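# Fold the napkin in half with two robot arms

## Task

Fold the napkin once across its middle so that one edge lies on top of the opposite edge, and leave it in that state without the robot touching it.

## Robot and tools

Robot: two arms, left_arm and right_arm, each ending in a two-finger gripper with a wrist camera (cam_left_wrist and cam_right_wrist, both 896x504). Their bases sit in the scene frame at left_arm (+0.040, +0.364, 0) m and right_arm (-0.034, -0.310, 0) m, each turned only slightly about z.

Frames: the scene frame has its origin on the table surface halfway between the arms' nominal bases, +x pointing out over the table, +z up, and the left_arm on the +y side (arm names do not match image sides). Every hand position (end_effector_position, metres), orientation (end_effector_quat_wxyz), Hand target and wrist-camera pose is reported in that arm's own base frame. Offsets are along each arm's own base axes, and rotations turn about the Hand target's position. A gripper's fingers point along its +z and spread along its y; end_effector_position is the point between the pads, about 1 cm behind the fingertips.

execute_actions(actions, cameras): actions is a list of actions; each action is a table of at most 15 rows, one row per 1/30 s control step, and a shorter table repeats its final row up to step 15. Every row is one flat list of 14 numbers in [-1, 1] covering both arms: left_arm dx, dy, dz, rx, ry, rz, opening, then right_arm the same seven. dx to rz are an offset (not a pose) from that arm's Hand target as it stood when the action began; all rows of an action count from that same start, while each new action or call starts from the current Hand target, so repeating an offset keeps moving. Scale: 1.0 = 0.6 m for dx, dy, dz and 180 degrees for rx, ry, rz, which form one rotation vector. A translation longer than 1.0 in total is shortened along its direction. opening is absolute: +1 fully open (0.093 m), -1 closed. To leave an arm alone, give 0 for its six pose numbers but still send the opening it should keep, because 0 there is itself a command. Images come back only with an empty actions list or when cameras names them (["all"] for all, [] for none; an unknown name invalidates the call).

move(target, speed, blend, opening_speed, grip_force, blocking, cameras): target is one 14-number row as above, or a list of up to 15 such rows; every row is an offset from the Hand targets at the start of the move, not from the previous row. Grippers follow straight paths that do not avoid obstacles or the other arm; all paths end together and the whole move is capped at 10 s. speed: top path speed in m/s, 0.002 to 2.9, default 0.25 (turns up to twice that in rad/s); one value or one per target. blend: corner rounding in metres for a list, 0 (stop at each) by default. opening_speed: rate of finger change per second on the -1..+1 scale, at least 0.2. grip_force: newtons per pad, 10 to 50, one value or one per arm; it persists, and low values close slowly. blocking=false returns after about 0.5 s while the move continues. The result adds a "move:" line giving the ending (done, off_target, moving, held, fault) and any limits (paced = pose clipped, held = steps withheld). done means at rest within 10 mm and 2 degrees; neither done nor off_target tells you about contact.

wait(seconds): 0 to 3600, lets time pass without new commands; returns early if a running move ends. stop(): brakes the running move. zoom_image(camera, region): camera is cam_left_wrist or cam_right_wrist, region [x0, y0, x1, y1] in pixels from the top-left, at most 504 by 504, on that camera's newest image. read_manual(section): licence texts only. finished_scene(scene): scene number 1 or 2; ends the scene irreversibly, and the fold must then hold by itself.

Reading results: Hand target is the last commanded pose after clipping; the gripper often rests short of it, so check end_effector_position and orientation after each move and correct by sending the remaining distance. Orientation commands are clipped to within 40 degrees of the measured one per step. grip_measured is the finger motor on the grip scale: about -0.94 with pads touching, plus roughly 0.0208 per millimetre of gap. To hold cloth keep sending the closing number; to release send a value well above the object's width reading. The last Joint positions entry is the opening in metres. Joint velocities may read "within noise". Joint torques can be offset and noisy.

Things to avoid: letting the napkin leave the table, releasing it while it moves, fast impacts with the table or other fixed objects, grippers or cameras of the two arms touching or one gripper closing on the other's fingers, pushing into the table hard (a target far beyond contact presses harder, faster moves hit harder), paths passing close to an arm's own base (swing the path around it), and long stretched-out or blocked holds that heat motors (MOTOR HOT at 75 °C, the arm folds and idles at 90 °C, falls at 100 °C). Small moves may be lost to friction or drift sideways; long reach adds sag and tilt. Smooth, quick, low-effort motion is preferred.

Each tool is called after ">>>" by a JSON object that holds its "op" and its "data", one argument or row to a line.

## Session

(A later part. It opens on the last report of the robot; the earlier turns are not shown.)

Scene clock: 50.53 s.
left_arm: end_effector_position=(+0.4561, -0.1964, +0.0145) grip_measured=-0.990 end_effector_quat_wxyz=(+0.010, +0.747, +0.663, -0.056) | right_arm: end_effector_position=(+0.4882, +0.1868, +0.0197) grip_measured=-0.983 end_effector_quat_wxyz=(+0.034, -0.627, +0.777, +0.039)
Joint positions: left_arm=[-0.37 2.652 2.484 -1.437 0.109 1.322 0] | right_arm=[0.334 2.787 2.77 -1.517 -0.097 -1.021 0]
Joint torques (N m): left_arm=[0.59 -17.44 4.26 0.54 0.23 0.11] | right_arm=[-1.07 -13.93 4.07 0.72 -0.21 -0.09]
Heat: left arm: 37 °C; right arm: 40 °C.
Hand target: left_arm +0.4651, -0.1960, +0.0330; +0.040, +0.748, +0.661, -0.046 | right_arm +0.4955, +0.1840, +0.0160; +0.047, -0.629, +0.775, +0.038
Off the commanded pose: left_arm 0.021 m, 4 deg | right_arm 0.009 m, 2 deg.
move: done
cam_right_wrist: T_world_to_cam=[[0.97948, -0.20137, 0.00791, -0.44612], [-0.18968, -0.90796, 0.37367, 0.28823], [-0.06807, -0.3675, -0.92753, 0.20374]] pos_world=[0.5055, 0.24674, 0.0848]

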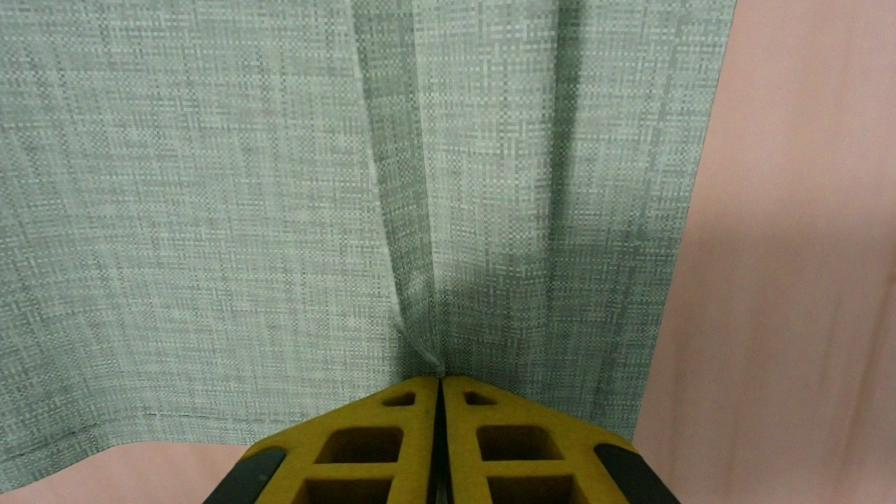

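>>> {"op": "move", "data": {
  "target": [
    [0, 0, 0, 0, 0, 0, -0.3, 0, 0, 0, 0, 0, 0, -0.3],
    [0, 0, 0.1, 0, 0, 0, -0.3, 0, 0, 0.1, 0, 0, 0, -0.3]
  ],
  "speed": 0.05,
  "opening_speed": 0.6,
  "cameras": ["all"]
}}

Scene clock: 55.53 s.
left_arm: end_effector_position=(+0.4615, -0.1960, +0.0567) grip_measured=-0.302 end_effector_quat_wxyz=(+0.031, +0.746, +0.663, -0.045) | right_arm: end_effector_position=(+0.4957, +0.1858, +0.0486) grip_measured=-0.303 end_effector_quat_wxyz=(+0.065, -0.623, +0.778, +0.035)
Joint positions: left_arm=[-0.365 2.652 2.654 -1.56 0.109 1.322 0.031] | right_arm=[0.323 2.764 2.837 -1.546 -0.111 -1.021 0.031]
Joint torques (N m): left_arm=[0.59 -18.89 7.1 0.14 0.24 0.05] | right_arm=[-0.84 -18.63 5.74 0.26 -0.1 0.01]
Heat: left arm: 41 °C; right arm: 42 °C.
Hand target: left_arm +0.4651, -0.1960, +0.0930; +0.040, +0.748, +0.661, -0.046 | right_arm +0.4955, +0.1840, +0.0760; +0.047, -0.629, +0.775, +0.038
Off the commanded pose: left_arm 0.036 m, 1 deg | right_arm 0.027 m, 2 deg.
joint sent to its limit (left arm) — joint 4 (wrist pitch), lower limit. The joint targets are off in position, not in orientation.
joint sent to its limit (right arm) — joint 4 (wrist pitch), lower limit. The joint targets are off in position and orientation.
move: off_target (left_arm, right_arm)
cam_left_wrist: T_world_to_cam=[[-0.99011, 0.13685, 0.03098, 0.48083], [0.13684, 0.89301, 0.42872, 0.11692], [0.031, 0.42872, -0.90291, 0.20883]] pos_world=[0.4536, -0.25974, 0.12353]
cam_right_wrist: T_world_to_cam=[[0.97583, -0.21188, 0.05356, -0.45226], [-0.2175, -0.91759, 0.33276, 0.29549], [-0.02136, -0.33637, -0.94149, 0.20253]] pos_world=[0.50992, 0.24344, 0.11657]

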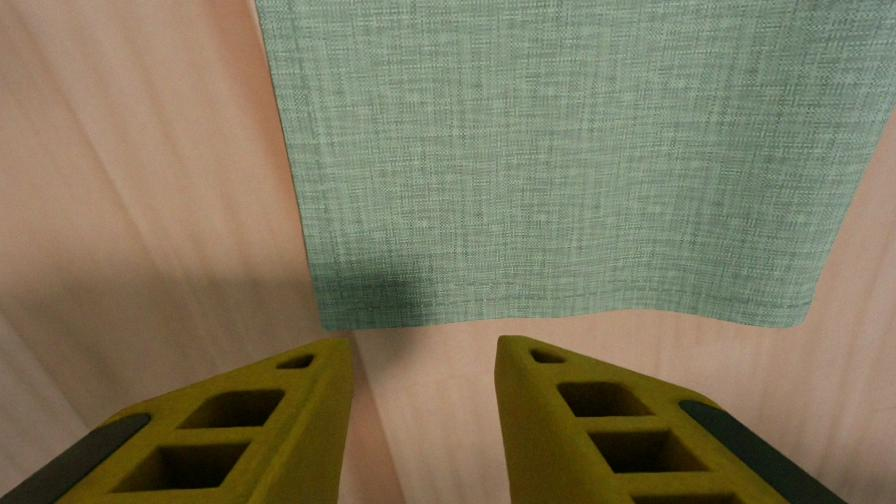

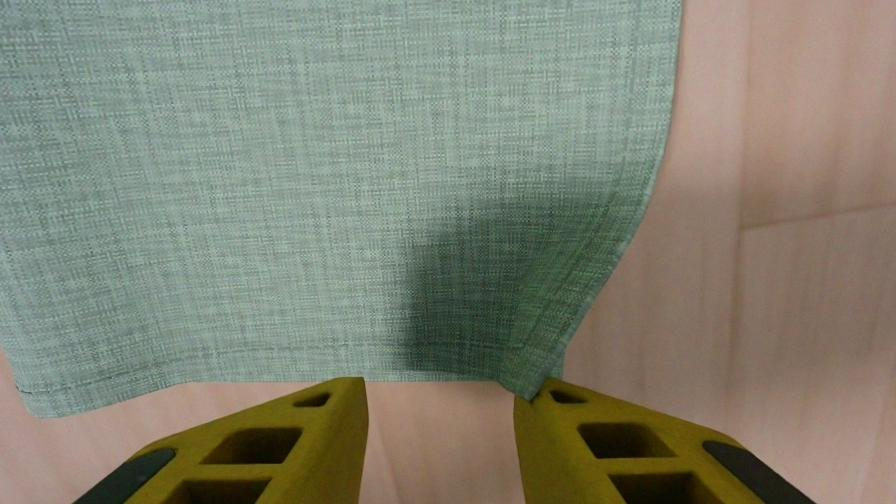

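>>> {"op": "zoom_image", "data": {
  "camera": "cam_right_wrist",
  "region": [400, 200, 720, 440]
}}

>>> {"op": "zoom_image", "data": {
  "camera": "cam_left_wrist",
  "region": [200, 200, 520, 380]
}}

Scaled by 1.575 from the camera's image (finer frame: 1280x720).

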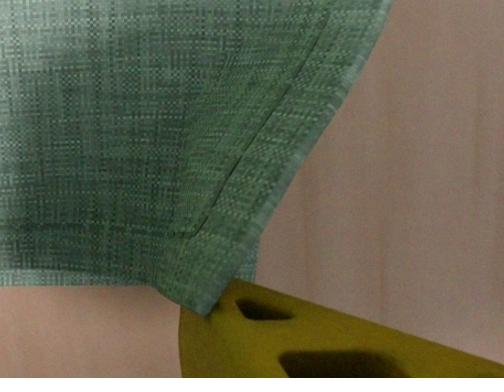

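Scaled by 1.575 from the camera's image (finer frame: 1280x720).

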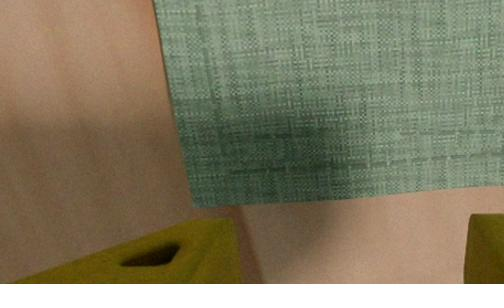

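>>> {"op": "move", "data": {
  "target": [0, 0, 0, 0, 0, 0, -0.3, 0, 0, 0, 0, 0, 0, 0.8],
  "opening_speed": 1.0,
  "cameras": ["all"]
}}

Scene clock: 57.77 s.
left_arm: end_effector_position=(+0.4615, -0.1960, +0.0567) grip_measured=-0.302 end_effector_quat_wxyz=(+0.031, +0.746, +0.663, -0.045) | right_arm: end_effector_position=(+0.4957, +0.1858, +0.0486) grip_measured=+0.797 end_effector_quat_wxyz=(+0.065, -0.623, +0.778, +0.035)
Joint positions: left_arm=[-0.365 2.652 2.654 -1.56 0.109 1.322 0.031] | right_arm=[0.323 2.764 2.837 -1.546 -0.111 -1.021 0.083]
Joint torques (N m): left_arm=[0.61 -18.91 7.12 0.14 0.25 0.04] | right_arm=[-0.83 -18.59 5.74 0.27 -0.1 0.01]
Heat: left arm: 43 °C; right arm: 43 °C.
Hand target: left_arm +0.4651, -0.1960, +0.0930; +0.040, +0.748, +0.661, -0.046 | right_arm +0.4955, +0.1840, +0.0760; +0.047, -0.629, +0.775, +0.038
Off the commanded pose: left_arm 0.036 m, 1 deg | right_arm 0.027 m, 2 deg.
joint sent to its limit (left arm) — joint 4 (wrist pitch), lower limit. The joint targets are off in position, not in orientation.
joint sent to its limit (right arm) — joint 4 (wrist pitch), lower limit. The joint targets are off in position and orientation.
move: done
cam_left_wrist: T_world_to_cam=[[-0.99011, 0.13685, 0.03098, 0.48083], [0.13684, 0.89301, 0.42872, 0.11692], [0.031, 0.42872, -0.90291, 0.20883]] pos_world=[0.4536, -0.25974, 0.12353]
cam_right_wrist: T_world_to_cam=[[0.97583, -0.21188, 0.05356, -0.45226], [-0.2175, -0.91759, 0.33276, 0.29549], [-0.02136, -0.33637, -0.94149, 0.20253]] pos_world=[0.50992, 0.24344, 0.11657]

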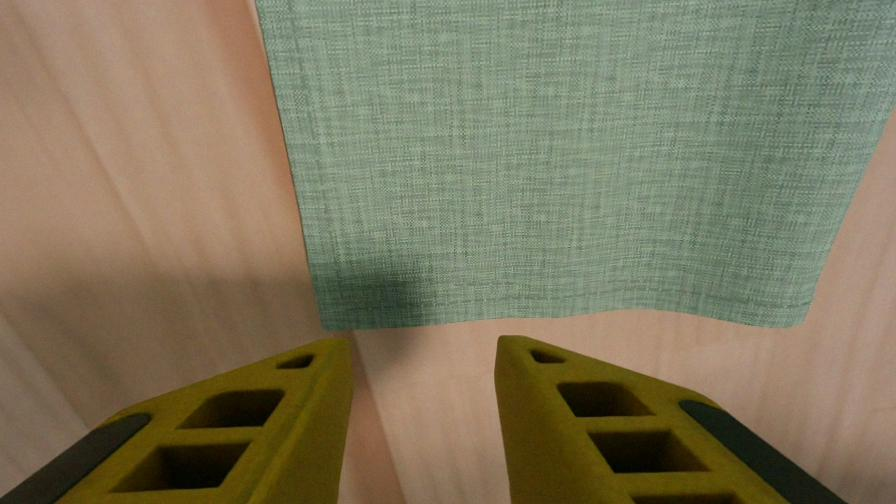

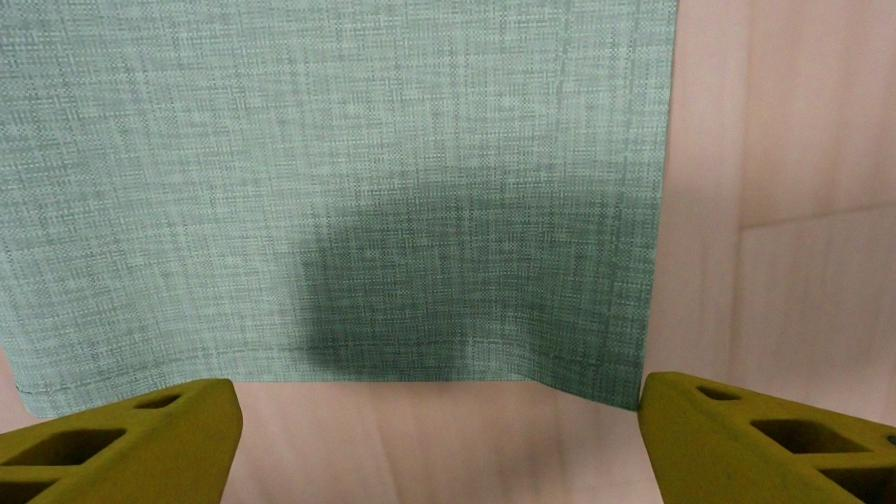

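>>> {"op": "move", "data": {
  "target": [
    [0, 0, 0.0833, 0, -0.0833, 0, -0.3, 0.0, 0, 0.0833, 0, -0.0833, 0, 1],
    [-0.2752, 0.11, 0.3117, -0.0889, -0.066, 0.4847, -0.3, -0.2592, 0.06, 0.34, 0.0616, -0.0919, -0.4801, 1]
  ],
  "speed": [0.08, 0.25],
  "blend": [0.01, 0],
  "cameras": ["all"]
}}

Scene clock: 64.57 s.
left_arm: end_effector_position=(+0.3054, -0.1358, +0.2655) grip_measured=-0.301 end_effector_quat_wxyz=(+0.198, +0.086, +0.976, -0.020) | right_arm: end_effector_position=(+0.3470, +0.2263, +0.2613) grip_measured=+1.000 end_effector_quat_wxyz=(+0.218, +0.063, +0.974, -0.009)
Joint positions: left_arm=[-0.474 1.558 1.776 -1.403 -0.111 -0.276 0.031] | right_arm=[0.704 1.96 2.244 -1.54 0.314 0.783 0.093]
Joint torques (N m): left_arm=[-0.47 -8.46 7.28 0.99 -0.24 -0.07] | right_arm=[-0.03 -12.15 6.79 0.65 0.28 0.24]
Heat: left arm: 45 °C; right arm: 46 °C.
Hand target: left_arm +0.3000, -0.1300, +0.2800; +0.216, +0.077, +0.973, -0.018 | right_arm +0.3400, +0.2200, +0.2800; +0.216, +0.077, +0.973, -0.019
Off the commanded pose: left_arm 0.017 m, 2 deg | right_arm 0.021 m, 2 deg.
joint sent to its limit (right arm) — joint 4 (wrist pitch), lower limit. The joint targets are off in position, not in orientation.
move: off_target (left_arm, right_arm)
cam_left_wrist: T_world_to_cam=[[-0.19911, -0.97986, 0.01493, -0.07736], [-0.96829, 0.19906, 0.15093, 0.31205], [-0.15087, 0.01559, -0.98843, 0.39844]] pos_world=[0.34687, -0.14413, 0.34789]
cam_right_wrist: T_world_to_cam=[[-0.12611, -0.99184, 0.01848, 0.25808], [-0.99092, 0.12682, 0.04458, 0.33697], [-0.04656, -0.01269, -0.99884, 0.36368]] pos_world=[0.38339, 0.21785, 0.34346]

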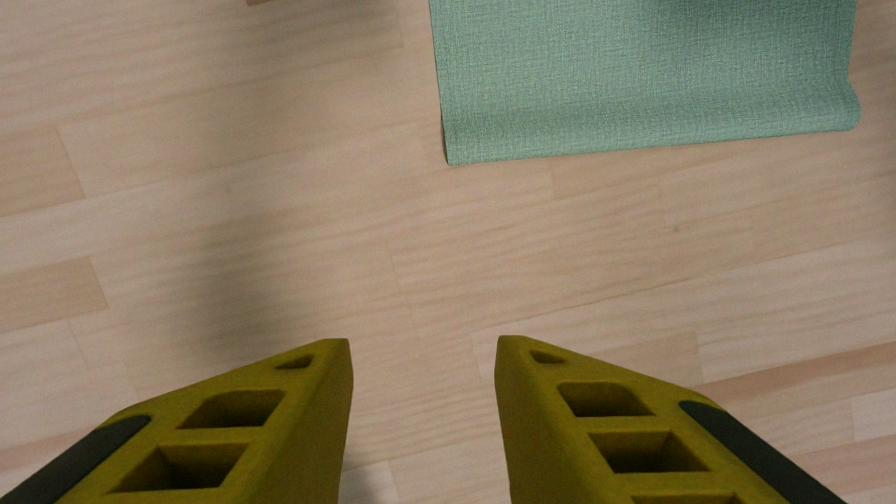

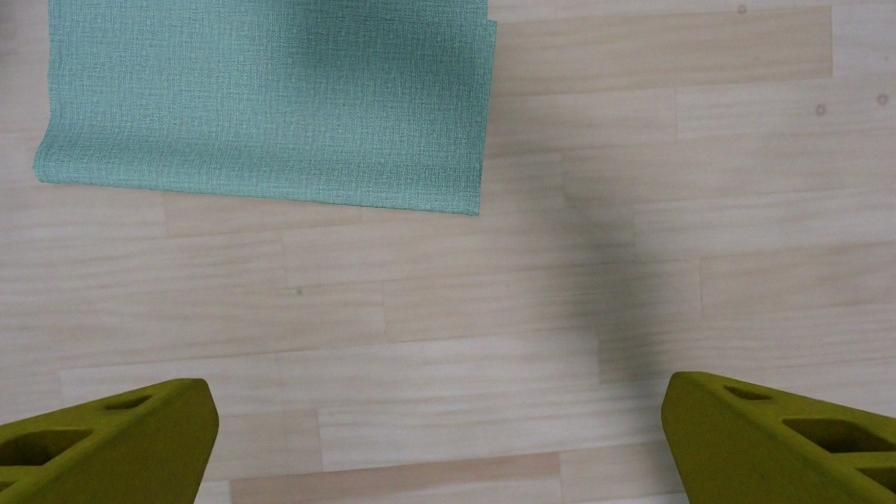

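>>> {"op": "move", "data": {
  "target": [0.1, -0.0333, -0.05, -0.0064, -0.0383, 0, -0.025, 0.1, -0.0167, -0.05, -0.0064, -0.0383, 0, -0.025],
  "speed": 0.2,
  "cameras": ["all"]
}}

Scene clock: 67.70 s.
left_arm: end_effector_position=(+0.3488, -0.1486, +0.2453) grip_measured=-0.026 end_effector_quat_wxyz=(+0.250, +0.075, +0.965, -0.026) | right_arm: end_effector_position=(+0.3921, +0.2077, +0.2450) grip_measured=-0.022 end_effector_quat_wxyz=(+0.254, +0.080, +0.964, -0.028)
Joint positions: left_arm=[-0.463 1.592 1.675 -1.162 -0.137 -0.275 0.044] | right_arm=[0.624 1.986 2.176 -1.389 0.368 0.72 0.044]
Joint torques (N m): left_arm=[0.58 -5.94 6.16 2 -0.26 0.13] | right_arm=[-0.16 -9.61 5.61 1.44 0.29 -0.1]
Heat: left arm: 44 °C; right arm: 46 °C.
Hand target: left_arm +0.3600, -0.1500, +0.2500; +0.274, +0.076, +0.958, -0.024 | right_arm +0.4000, +0.2099, +0.2500; +0.274, +0.076, +0.958, -0.024
Off the commanded pose: left_arm 0.012 m, 3 deg | right_arm 0.010 m, 3 deg.
move: off_target (left_arm, right_arm)
cam_left_wrist: T_world_to_cam=[[-0.18085, -0.9833, 0.02062, -0.08925], [-0.98242, 0.18159, 0.0432, 0.38844], [-0.04622, -0.01245, -0.99885, 0.34716]] pos_world=[0.38152, -0.15398, 0.33183]
cam_right_wrist: T_world_to_cam=[[-0.1697, -0.98464, 0.04107, 0.25567], [-0.98521, 0.1685, -0.03119, 0.39239], [0.02379, -0.04575, -0.99867, 0.32847]] pos_world=[0.42216, 0.20066, 0.32977]

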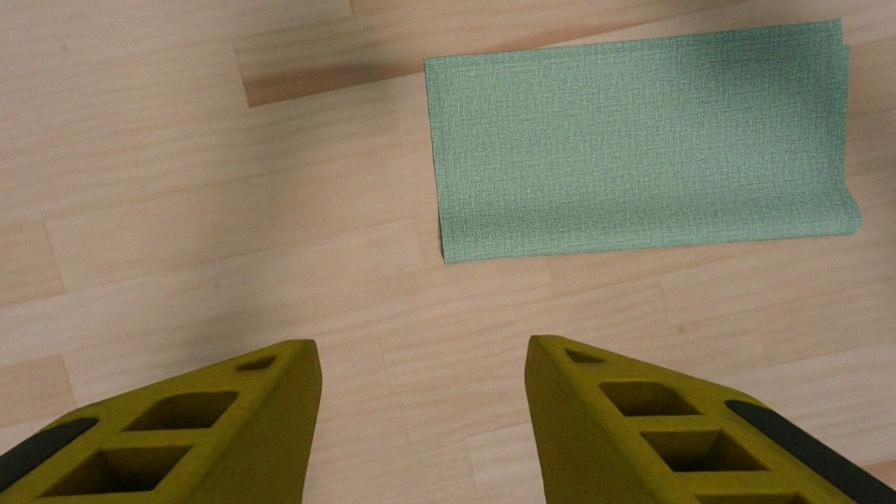

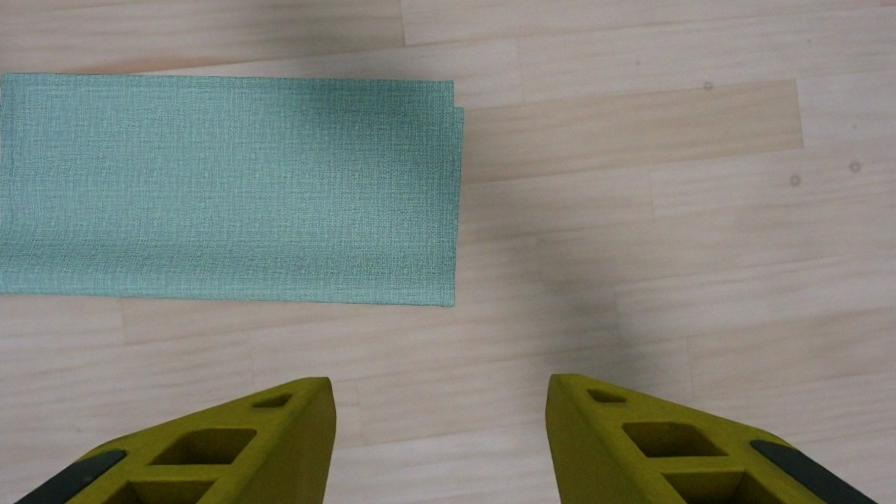

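>>> {"op": "zoom_image", "data": {
  "camera": "cam_left_wrist",
  "region": [400, 30, 560, 120]
}}

>>> {"op": "zoom_image", "data": {
  "camera": "cam_right_wrist",
  "region": [340, 50, 500, 140]
}}

>>> {"op": "zoom_image", "data": {
  "camera": "cam_left_wrist",
  "region": [400, 180, 560, 270]
}}

>>> {"op": "zoom_image", "data": {
  "camera": "cam_right_wrist",
  "region": [0, 50, 160, 140]
}}

Scaled by 3.150 from the camera's image (finer frame: 1280x720).

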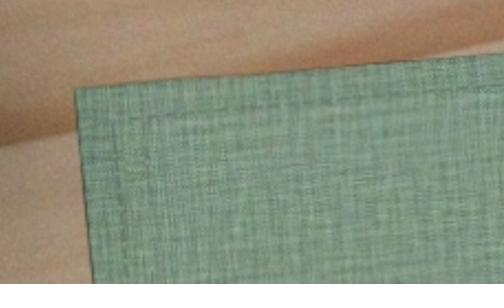

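Scaled by 3.150 from the camera's image (finer frame: 1280x720).

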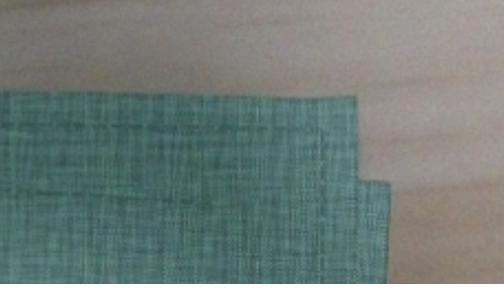

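Scaled by 3.150 from the camera's image (finer frame: 1280x720).

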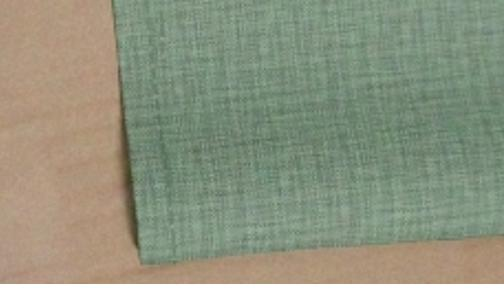

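Scaled by 3.150 from the camera's image (finer frame: 1280x720).

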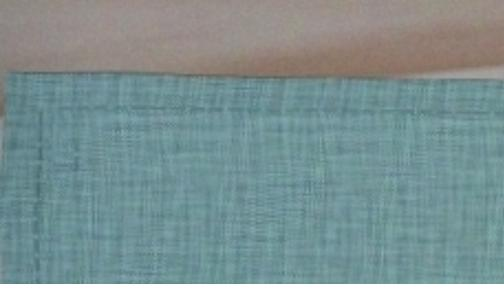

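>>> {"op": "move", "data": {
  "target": [0.01, -0.0333, -0.325, 0.0294, 0.1367, 0.0018, -0.025, 0.0067, -0.0217, -0.3217, 0.0232, 0.1379, 0.0006, -0.025],
  "speed": 0.15,
  "cameras": ["all"]
}}

Scene clock: 74.30 s.
left_arm: end_effector_position=(+0.3554, -0.1654, +0.0520) grip_measured=-0.026 end_effector_quat_wxyz=(+0.042, +0.089, +0.995, +0.018) | right_arm: end_effector_position=(+0.3966, +0.1934, +0.0544) grip_measured=-0.022 end_effector_quat_wxyz=(+0.046, +0.085, +0.995, -0.018)
Joint positions: left_arm=[-0.463 2.005 1.526 -1.027 -0.065 -0.282 0.044] | right_arm=[0.484 2.205 1.845 -1.152 0.081 0.652 0.044]
Joint torques (N m): left_arm=[0.58 -9.09 6.9 0.87 0.12 -0.07] | right_arm=[-0.7 -11.37 6.06 0.72 -0.12 -0.09]
Heat: left arm: 43 °C; right arm: 46 °C.
Hand target: left_arm +0.3660, -0.1699, +0.0550; +0.060, +0.079, +0.995, +0.006 | right_arm +0.4040, +0.1969, +0.0570; +0.059, +0.078, +0.995, -0.005
Off the commanded pose: left_arm 0.012 m, 3 deg | right_arm 0.009 m, 2 deg.
move: off_target (left_arm)
cam_left_wrist: T_world_to_cam=[[-0.1946, -0.98053, -0.02618, -0.09284], [-0.8758, 0.16167, 0.45479, 0.34373], [-0.44171, 0.11143, -0.89021, 0.30965]] pos_world=[0.41975, -0.18111, 0.1169]
cam_right_wrist: T_world_to_cam=[[-0.16052, -0.98549, 0.05521, 0.24585], [-0.90948, 0.16941, 0.37967, 0.34069], [-0.38351, 0.01074, -0.92347, 0.28397]] pos_world=[0.45822, 0.18151, 0.11932]

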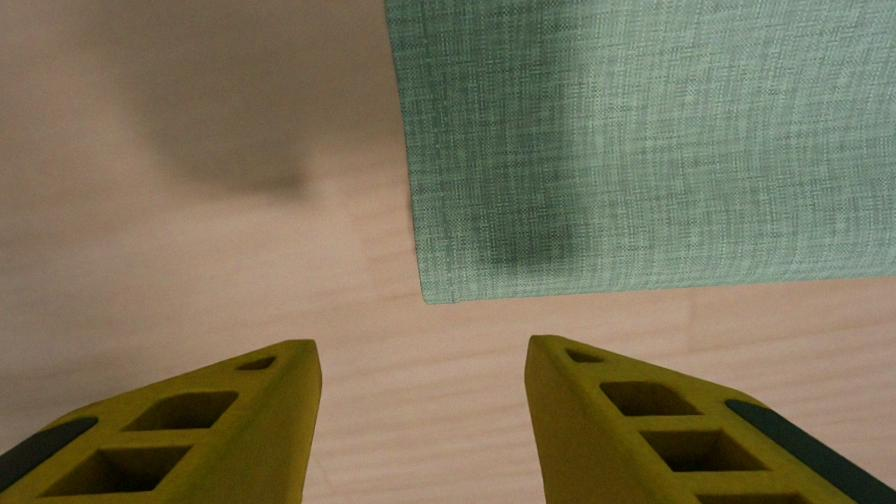

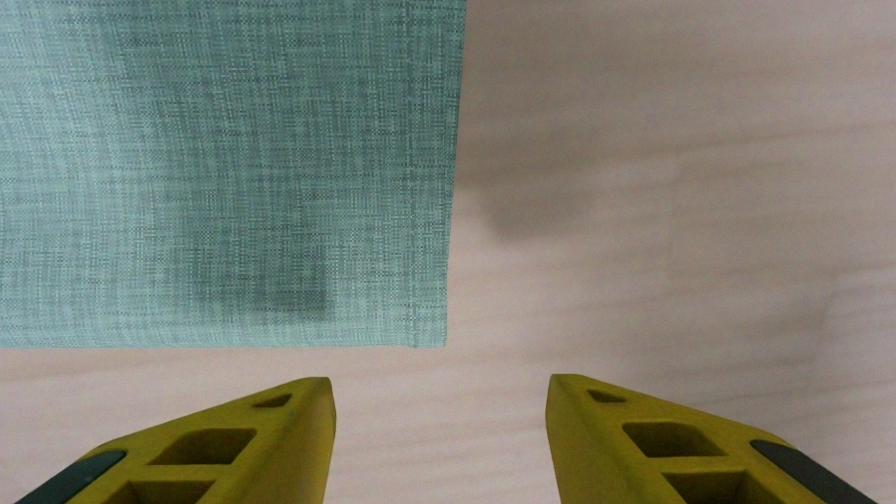

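>>> {"op": "execute_actions", "data": {
  "actions": []
}}

Scene clock: 76.40 s.
left_arm: end_effector_position=(+0.3554, -0.1654, +0.0520) grip_measured=-0.026 end_effector_quat_wxyz=(+0.042, +0.089, +0.995, +0.018) | right_arm: end_effector_position=(+0.3966, +0.1934, +0.0544) grip_measured=-0.022 end_effector_quat_wxyz=(+0.046, +0.085, +0.995, -0.018)
Joint positions: left_arm=[-0.463 2.005 1.526 -1.027 -0.065 -0.282 0.044] | right_arm=[0.484 2.205 1.845 -1.152 0.081 0.652 0.044]
Joint velocities: within noise
Joint torques (N m): left_arm=[0.58 -9.1 6.9 0.87 0.12 -0.07] | right_arm=[-0.66 -11.37 6.06 0.72 -0.12 -0.1]
Heat: left arm: 42 °C; right arm: 47 °C.
Hand target: left_arm +0.3660, -0.1699, +0.0550; +0.060, +0.079, +0.995, +0.006 | right_arm +0.4040, +0.1969, +0.0570; +0.059, +0.078, +0.995, -0.005
Tool commands: left_gripper/opening=-0.025 right_gripper/opening=-0.025
Off the commanded pose: left_arm 0.012 m, 3 deg | right_arm 0.009 m, 2 deg.
camera_calibration:
cam_left_wrist: T_world_to_cam=[[-0.1946, -0.98053, -0.02618, -0.09284], [-0.8758, 0.16167, 0.45479, 0.34373], [-0.44171, 0.11143, -0.89021, 0.30965]] pos_world=[0.41975, -0.18111, 0.1169]
cam_right_wrist: T_world_to_cam=[[-0.16052, -0.98549, 0.05521, 0.24585], [-0.90948, 0.16941, 0.37967, 0.34069], [-0.38351, 0.01074, -0.92347, 0.28397]] pos_world=[0.45822, 0.18151, 0.11932]

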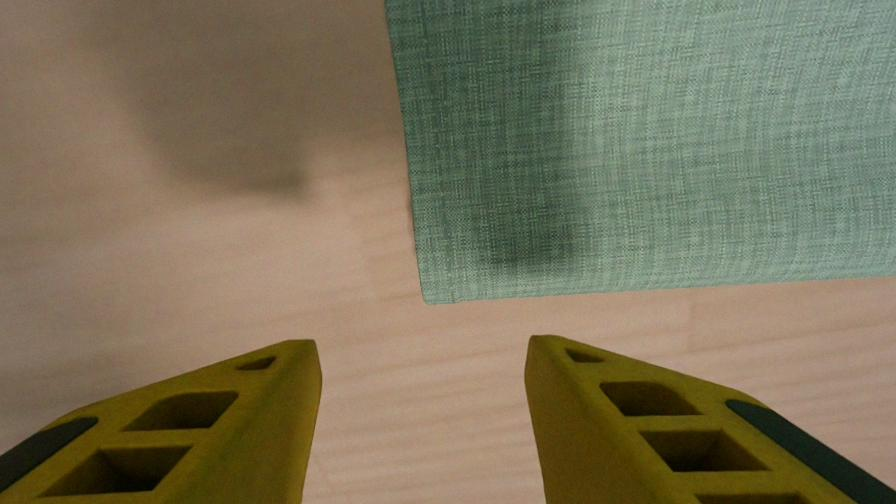

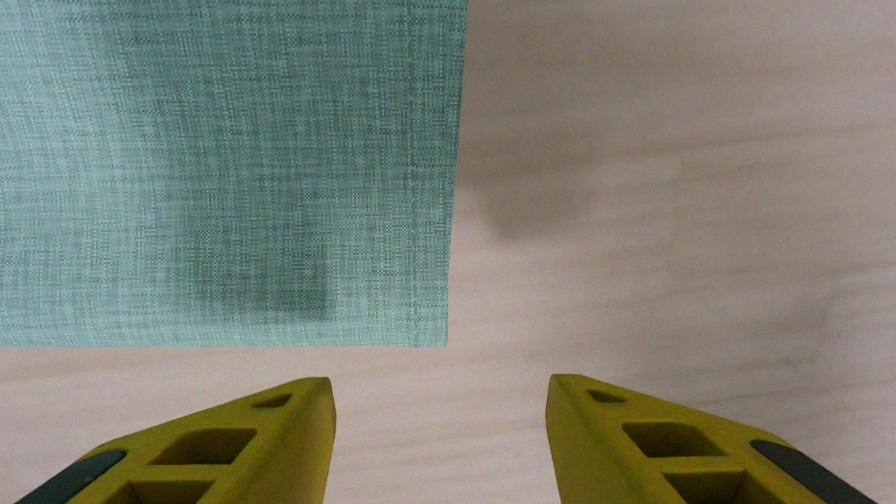

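>>> {"op": "move", "data": {
  "target": [
    [-0.00333,0.02983,0,0,0,0,-0.025,0,0.01683,0,0,0,0,-0.025],
    [-0.00333,0.00583,-0.04167,0,0,0,-0.025,0,-0.01233,-0.03667,0,0,0,-0.025],
    [-0.00333,0.00583,-0.08583,0,0,0,-0.025,0,-0.01233,-0.08333,0,0,0,-0.025]
  ],
  "speed": [0.12,0.08,0.05],
  "cameras": ["all"]
}}

Scene clock: 82.77 s.
left_arm: end_effector_position=(+0.3573, -0.1604, +0.0129) grip_measured=-0.026 end_effector_quat_wxyz=(+0.046, +0.083, +0.995, +0.013) | right_arm: end_effector_position=(+0.3960, +0.1851, +0.0175) grip_measured=-0.022 end_effector_quat_wxyz=(+0.044, +0.081, +0.996, -0.017)
Joint positions: left_arm=[-0.446 2.038 1.413 -0.868 -0.057 -0.278 0.044] | right_arm=[0.466 2.217 1.716 -1.011 0.075 0.626 0.044]
Joint torques (N m): left_arm=[-0.17 -7.66 4.33 1.27 0.05 -0.07] | right_arm=[-0.49 -10 3.44 1.18 -0.08 -0.06]
Heat: left arm: 41 °C; right arm: 47 °C.
Hand target: left_arm +0.3640, -0.1664, +0.0036; +0.060, +0.079, +0.995, +0.006 | right_arm +0.4040, +0.1895, +0.0070; +0.059, +0.078, +0.995, -0.005
Off the commanded pose: left_arm 0.013 m, 2 deg | right_arm 0.014 m, 2 deg.
move: off_target (left_arm, right_arm)
cam_left_wrist: T_world_to_cam=[[-0.18289, -0.983, -0.01598, -0.09327], [-0.8811, 0.15668, 0.44623, 0.36349], [-0.43614, 0.09569, -0.89478, 0.27061]] pos_world=[0.42124, -0.17453, 0.07844]
cam_right_wrist: T_world_to_cam=[[-0.15248, -0.9869, 0.05272, 0.23673], [-0.90927, 0.16098, 0.38381, 0.35697], [-0.38727, 0.01059, -0.92191, 0.25111]] pos_world=[0.45793, 0.17351, 0.08201]

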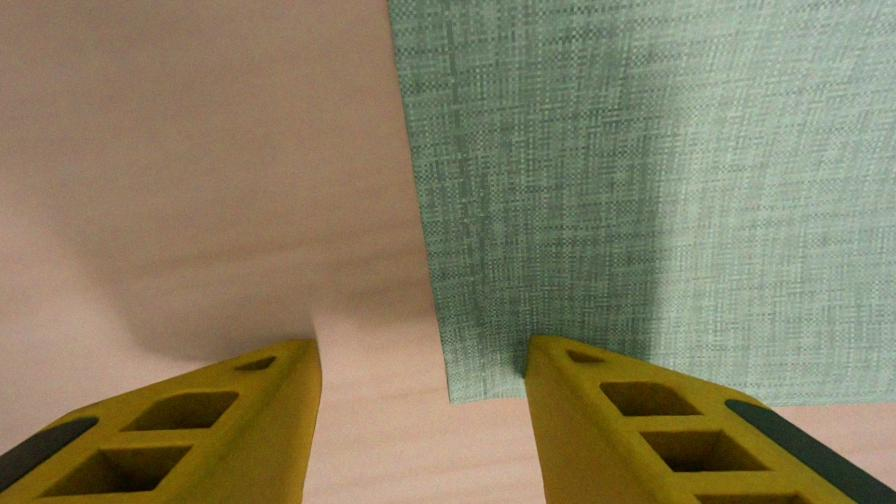

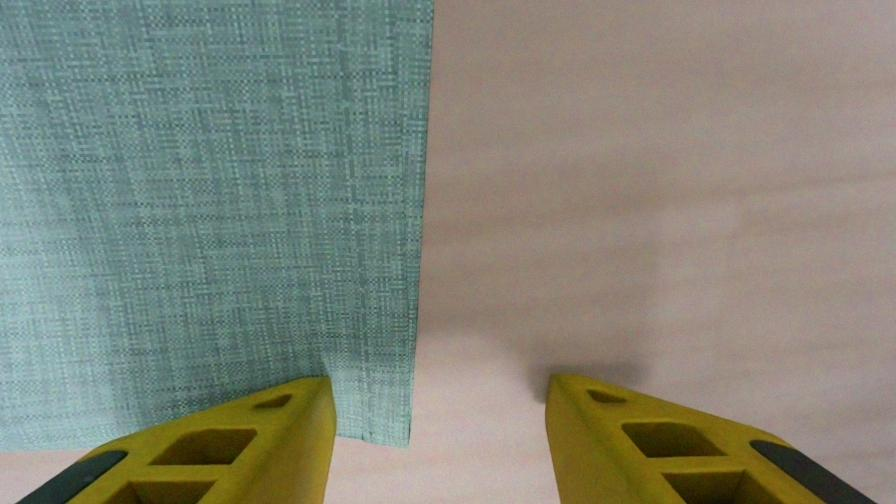

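>>> {"op": "move", "data": {
  "target": [
    [0.0033,-0.006,0.0533,-0.00833,0,0,-0.025,0.00167,0.01333,0.05,0.00833,0,0,-0.025],
    [0.0033,-0.006,0,-0.00833,0,0,-0.025,0.00167,0.01333,0,0.00833,0,0,-0.025]
  ],
  "speed": [0.1,0.05],
  "cameras": ["all"]
}}

Scene clock: 87.07 s.
left_arm: end_effector_position=(+0.3603, -0.1654, +0.0121) grip_measured=-0.026 end_effector_quat_wxyz=(+0.051, +0.083, +0.995, -0.001) | right_arm: end_effector_position=(+0.3991, +0.1928, +0.0171) grip_measured=-0.022 end_effector_quat_wxyz=(+0.048, +0.079, +0.996, +0.000)
Joint positions: left_arm=[-0.445 2.041 1.413 -0.846 -0.034 -0.278 0.044] | right_arm=[0.469 2.221 1.719 -0.988 0.05 0.626 0.044]
Joint torques (N m): left_arm=[0.21 -7.71 4.49 1.2 0.07 -0.05] | right_arm=[0.12 -9.74 4.07 1.08 -0.08 0.03]
Heat: left arm: 40 °C; right arm: 47 °C.
Hand target: left_arm +0.3660, -0.1700, +0.0036; +0.061, +0.078, +0.995, -0.007 | right_arm +0.4050, +0.1975, +0.0070; +0.058, +0.078, +0.995, +0.008
Off the commanded pose: left_arm 0.011 m, 2 deg | right_arm 0.013 m, 2 deg.
move: off_target (left_arm, right_arm)
cam_left_wrist: T_world_to_cam=[[-0.18333, -0.98299, 0.01095, -0.09787], [-0.88398, 0.16971, 0.43564, 0.37065], [-0.43008, 0.07019, -0.90006, 0.26531]] pos_world=[0.42381, -0.17774, 0.0784]
cam_right_wrist: T_world_to_cam=[[-0.1481, -0.98878, 0.01945, 0.24401], [-0.91365, 0.14432, 0.38003, 0.36366], [-0.37857, 0.03851, -0.92477, 0.24317]] pos_world=[0.46045, 0.17942, 0.08193]

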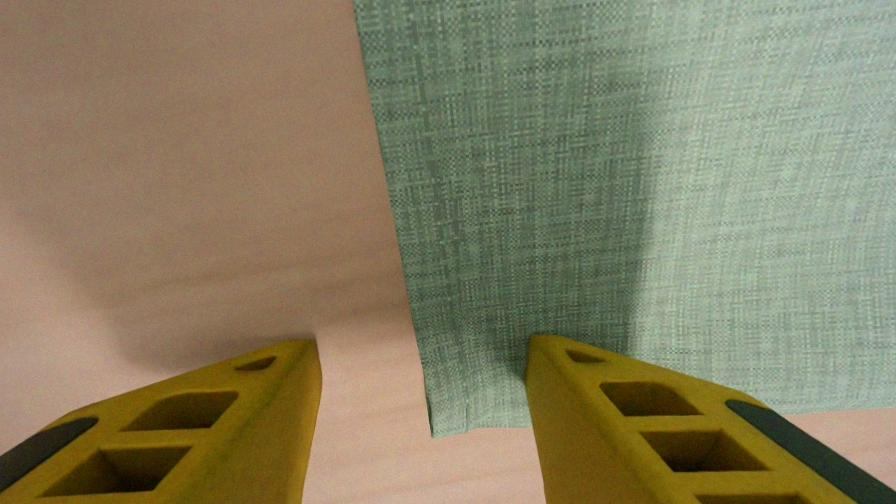

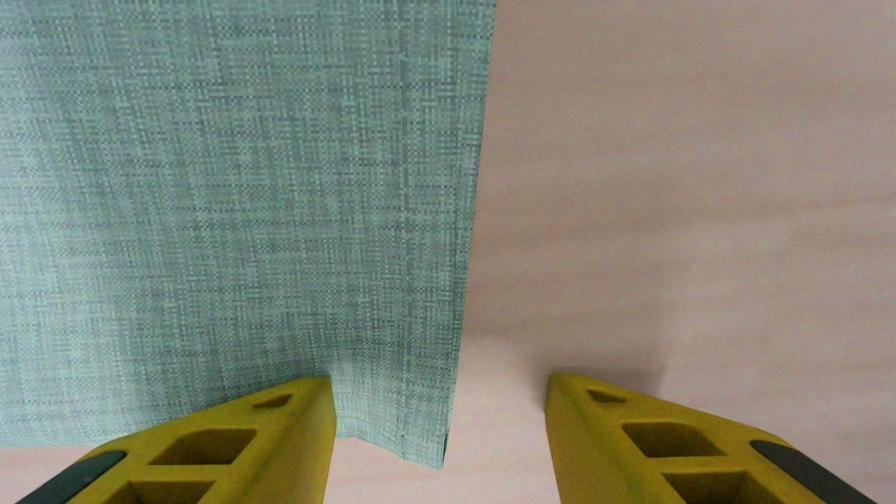

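>>> {"op": "move", "data": {
  "target": [0,0,0,0,0,0,-1,0,0,0,0,0,0,-1],
  "opening_speed": 0.5,
  "cameras": ["all"]
}}

Scene clock: 90.07 s.
left_arm: end_effector_position=(+0.3637, -0.1752, +0.0125) grip_measured=-0.989 end_effector_quat_wxyz=(+0.061, +0.084, +0.994, -0.017) | right_arm: end_effector_position=(+0.4029, +0.2031, +0.0174) grip_measured=-0.982 end_effector_quat_wxyz=(+0.057, +0.078, +0.995, +0.018)
Joint positions: left_arm=[-0.454 2.041 1.411 -0.814 -0.012 -0.285 0] | right_arm=[0.478 2.221 1.717 -0.952 0.03 0.634 0]
Joint torques (N m): left_arm=[0.2 -7.76 4.67 0.89 -0.15 -0.05] | right_arm=[-0.46 -9.77 4.36 0.76 0.1 0.03]
Heat: left arm: 40 °C; right arm: 46 °C.
Hand target: left_arm +0.3660, -0.1700, +0.0036; +0.061, +0.078, +0.995, -0.007 | right_arm +0.4050, +0.1975, +0.0070; +0.058, +0.078, +0.995, +0.008
Off the commanded pose: left_arm 0.011 m, 1 deg | right_arm 0.012 m, 1 deg.
move: done
cam_left_wrist: T_world_to_cam=[[-0.18764, -0.98141, 0.04036, -0.1053], [-0.89098, 0.18736, 0.41358, 0.38105], [-0.41345, 0.04164, -0.90957, 0.25686]] pos_world=[0.42595, -0.18543, 0.08029]
cam_right_wrist: T_world_to_cam=[[-0.14468, -0.98933, -0.01712, 0.25424], [-0.92192, 0.1285, 0.36545, 0.37237], [-0.35936, 0.06866, -0.93067, 0.23066]] pos_world=[0.46297, 0.18784, 0.08293]

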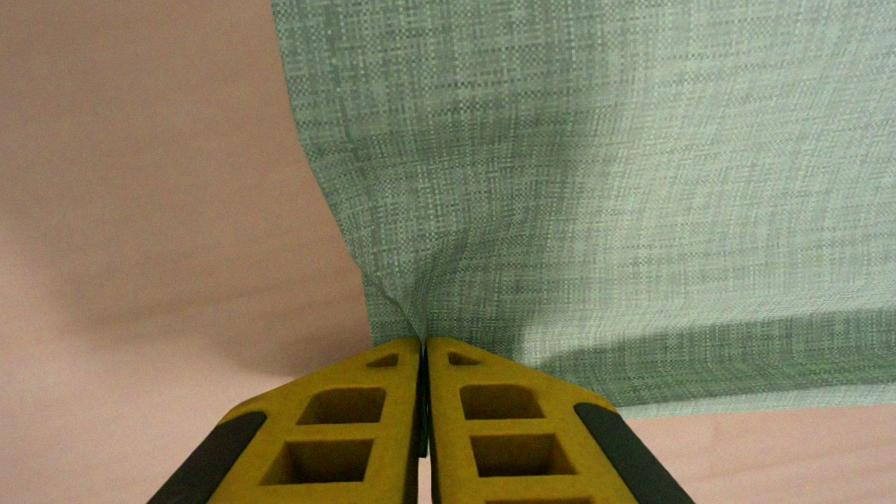

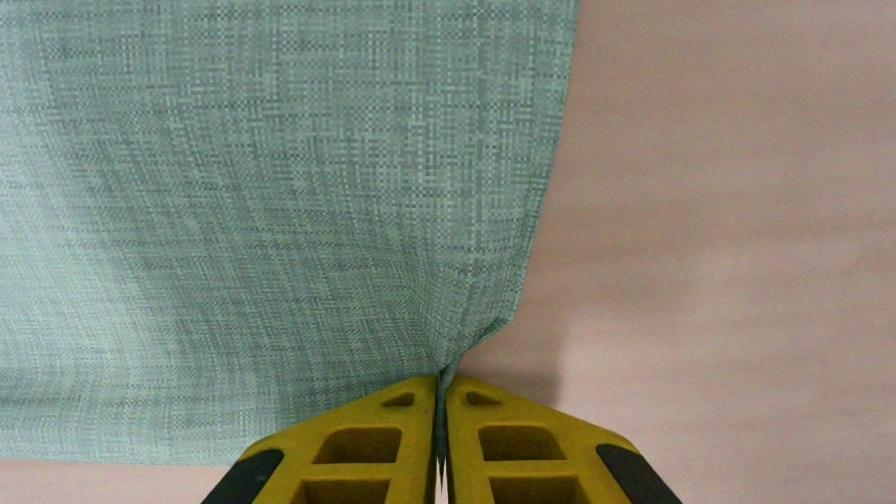

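>>> {"op": "zoom_image", "data": {
  "camera": "cam_left_wrist",
  "region": [270, 200, 570, 400]
}}

>>> {"op": "zoom_image", "data": {
  "camera": "cam_right_wrist",
  "region": [300, 250, 600, 450]
}}

Scaled by 1.680 from the camera's image (finer frame: 1280x720).

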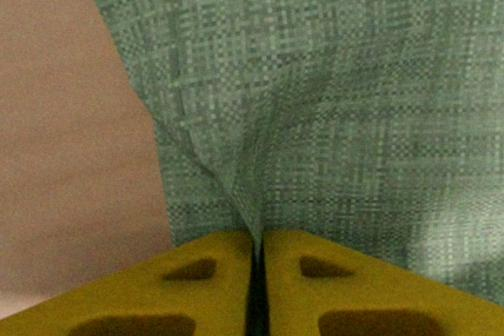

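Scaled by 1.680 from the camera's image (finer frame: 1280x720).

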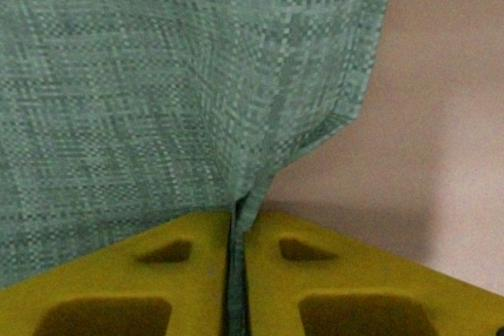

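>>> {"op": "move", "data": {
  "target": [
    [0,-0.00867,0.05833,0,0,0,-1,0,0.00933,0.05833,0,0,0,-1],
    [-0.13333,-0.01367,0.05833,0,0,0,-1,-0.13333,0.01433,0.05833,0,0,0,-1]
  ],
  "speed": [0.06,0.09],
  "cameras": ["all"]
}}

Scene clock: 95.87 s.
left_arm: end_effector_position=(+0.2759, -0.1788, +0.0246) grip_measured=-0.989 end_effector_quat_wxyz=(+0.025, +0.087, +0.996, -0.005) | right_arm: end_effector_position=(+0.3173, +0.2076, +0.0286) grip_measured=-0.982 end_effector_quat_wxyz=(+0.030, +0.066, +0.997, +0.001)
Joint positions: left_arm=[-0.583 1.825 1.167 -0.865 -0.015 -0.408 0] | right_arm=[0.595 1.997 1.42 -0.945 0.035 0.726 0]
Joint torques (N m): left_arm=[-0.14 -11.75 5.04 0.74 -0.31 -0.07] | right_arm=[-0.1 -12.78 5.09 0.56 0.17 0.24]
Heat: left arm: 40 °C; right arm: 47 °C.
Hand target: left_arm +0.2860, -0.1782, +0.0385; +0.061, +0.078, +0.995, -0.007 | right_arm +0.3250, +0.2061, +0.0420; +0.058, +0.078, +0.995, +0.008
Off the commanded pose: left_arm 0.017 m, 4 deg | right_arm 0.016 m, 4 deg.
move: off_target (left_arm, right_arm)
cam_left_wrist: T_world_to_cam=[[-0.19158, -0.98121, 0.02306, -0.12433], [-0.85848, 0.17891, 0.48063, 0.28634], [-0.47573, 0.07228, -0.87662, 0.25367]] pos_world=[0.34268, -0.19156, 0.08762]
cam_right_wrist: T_world_to_cam=[[-0.12032, -0.99254, 0.01954, 0.23831], [-0.9033, 0.11762, 0.41258, 0.28373], [-0.4118, 0.03199, -0.91071, 0.23365]] pos_world=[0.38118, 0.19569, 0.09106]

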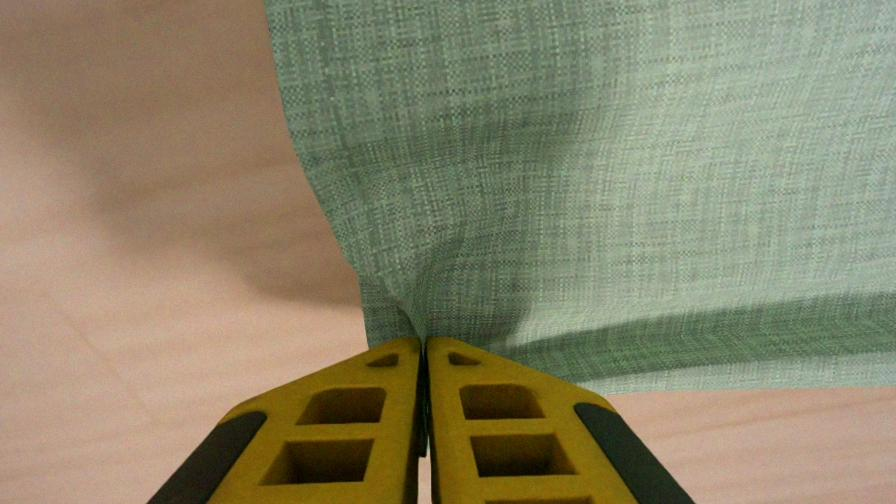

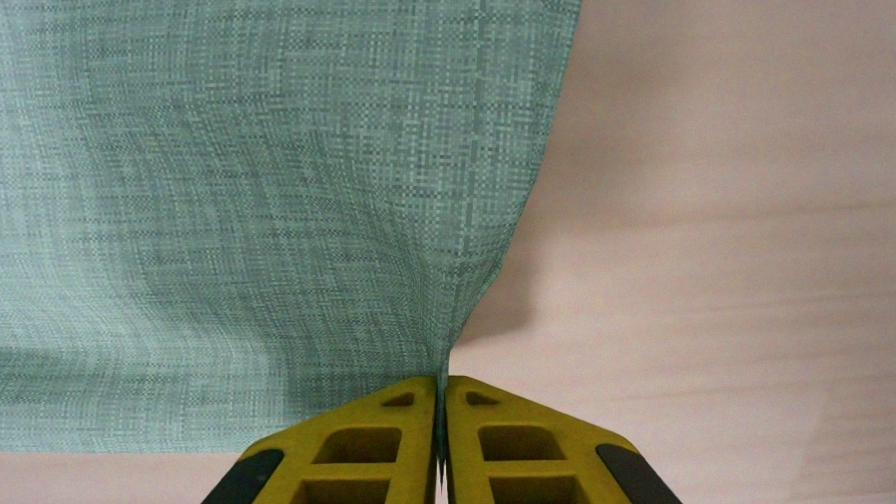

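>>> {"op": "move", "data": {
  "target": [
    [0,0,-0.02333,0,0,0,-1,0,0,-0.02333,0,0,0,-1],
    [0,0,-0.02333,0,0,0,-0.3,0,0,-0.02333,0,0,0,-0.3],
    [0,0,0.15,0,0,0,-0.3,0,0,0.15,0,0,0,-0.3],
    [0.02333,0.097,0.4025,-0.0082,-0.0986,0,-0.3,0.025,0.02317,0.39667,-0.0248,-0.0986,0,-0.3]
  ],
  "speed": [0.05,0.05,0.07,0.25],
  "opening_speed": 0.6,
  "blend": [0,0,0.03,0],
  "cameras": ["all"]
}}

Scene clock: 103.97 s.
left_arm: end_effector_position=(+0.3017, -0.1246, +0.2634) grip_measured=-0.302 end_effector_quat_wxyz=(+0.194, +0.074, +0.978, -0.011) | right_arm: end_effector_position=(+0.3424, +0.2230, +0.2755) grip_measured=-0.303 end_effector_quat_wxyz=(+0.230, +0.062, +0.971, +0.004)
Joint positions: left_arm=[-0.454 1.537 1.75 -1.411 -0.121 -0.279 0.031] | right_arm=[0.704 1.923 2.244 -1.54 0.311 0.775 0.031]
Joint torques (N m): left_arm=[0.47 -7.1 8.77 0.97 -0.24 0.13] | right_arm=[0.16 -8.43 6.9 0.72 0.27 0.24]
Heat: left arm: 40 °C; right arm: 47 °C.
Hand target: left_arm +0.3000, -0.1200, +0.2800; +0.215, +0.077, +0.973, -0.008 | right_arm +0.3400, +0.2200, +0.2800; +0.214, +0.074, +0.974, -0.019
Off the commanded pose: left_arm 0.017 m, 2 deg | right_arm 0.006 m, 4 deg.
joint sent to its limit (right arm) — joint 4 (wrist pitch), lower limit. The joint targets are off in position, not in orientation.
move: off_target (left_arm, right_arm); target 2's new opening was sent with left_arm's hand 0.012 m and 3 deg from that target
cam_left_wrist: T_world_to_cam=[[-0.17268, -0.98497, 0.00319, -0.07264], [-0.97222, 0.17097, 0.15987, 0.30186], [-0.15801, 0.0245, -0.98713, 0.39862]] pos_world=[0.34392, -0.13293, 0.34547]
cam_right_wrist: T_world_to_cam=[[-0.1184, -0.99294, -0.00727, 0.25866], [-0.99275, 0.11822, 0.02162, 0.34098], [-0.02061, 0.00977, -0.99974, 0.36388]] pos_world=[0.37663, 0.21297, 0.35829]

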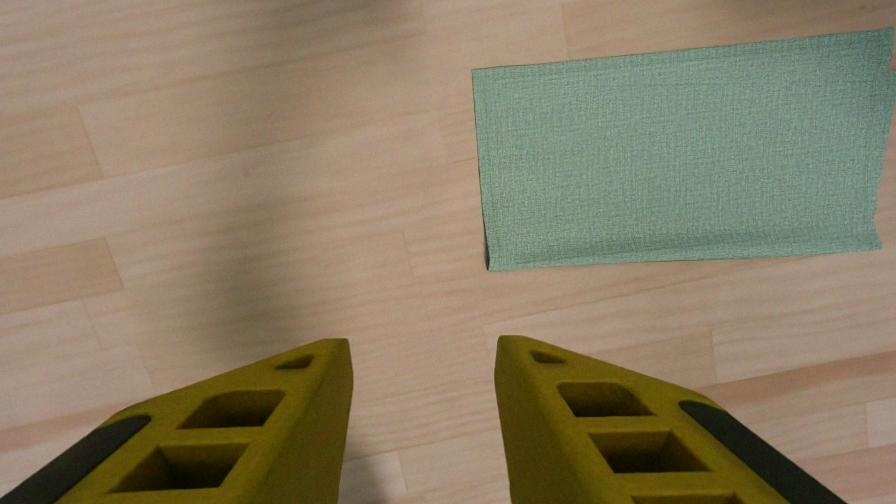

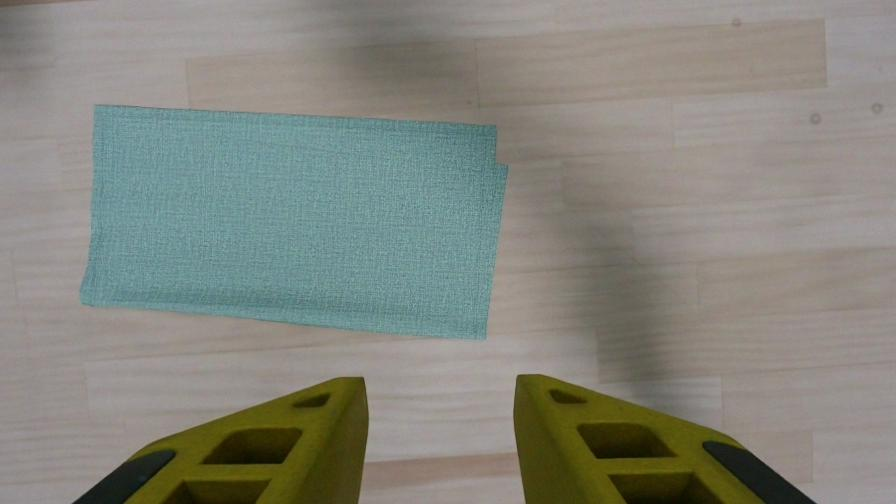

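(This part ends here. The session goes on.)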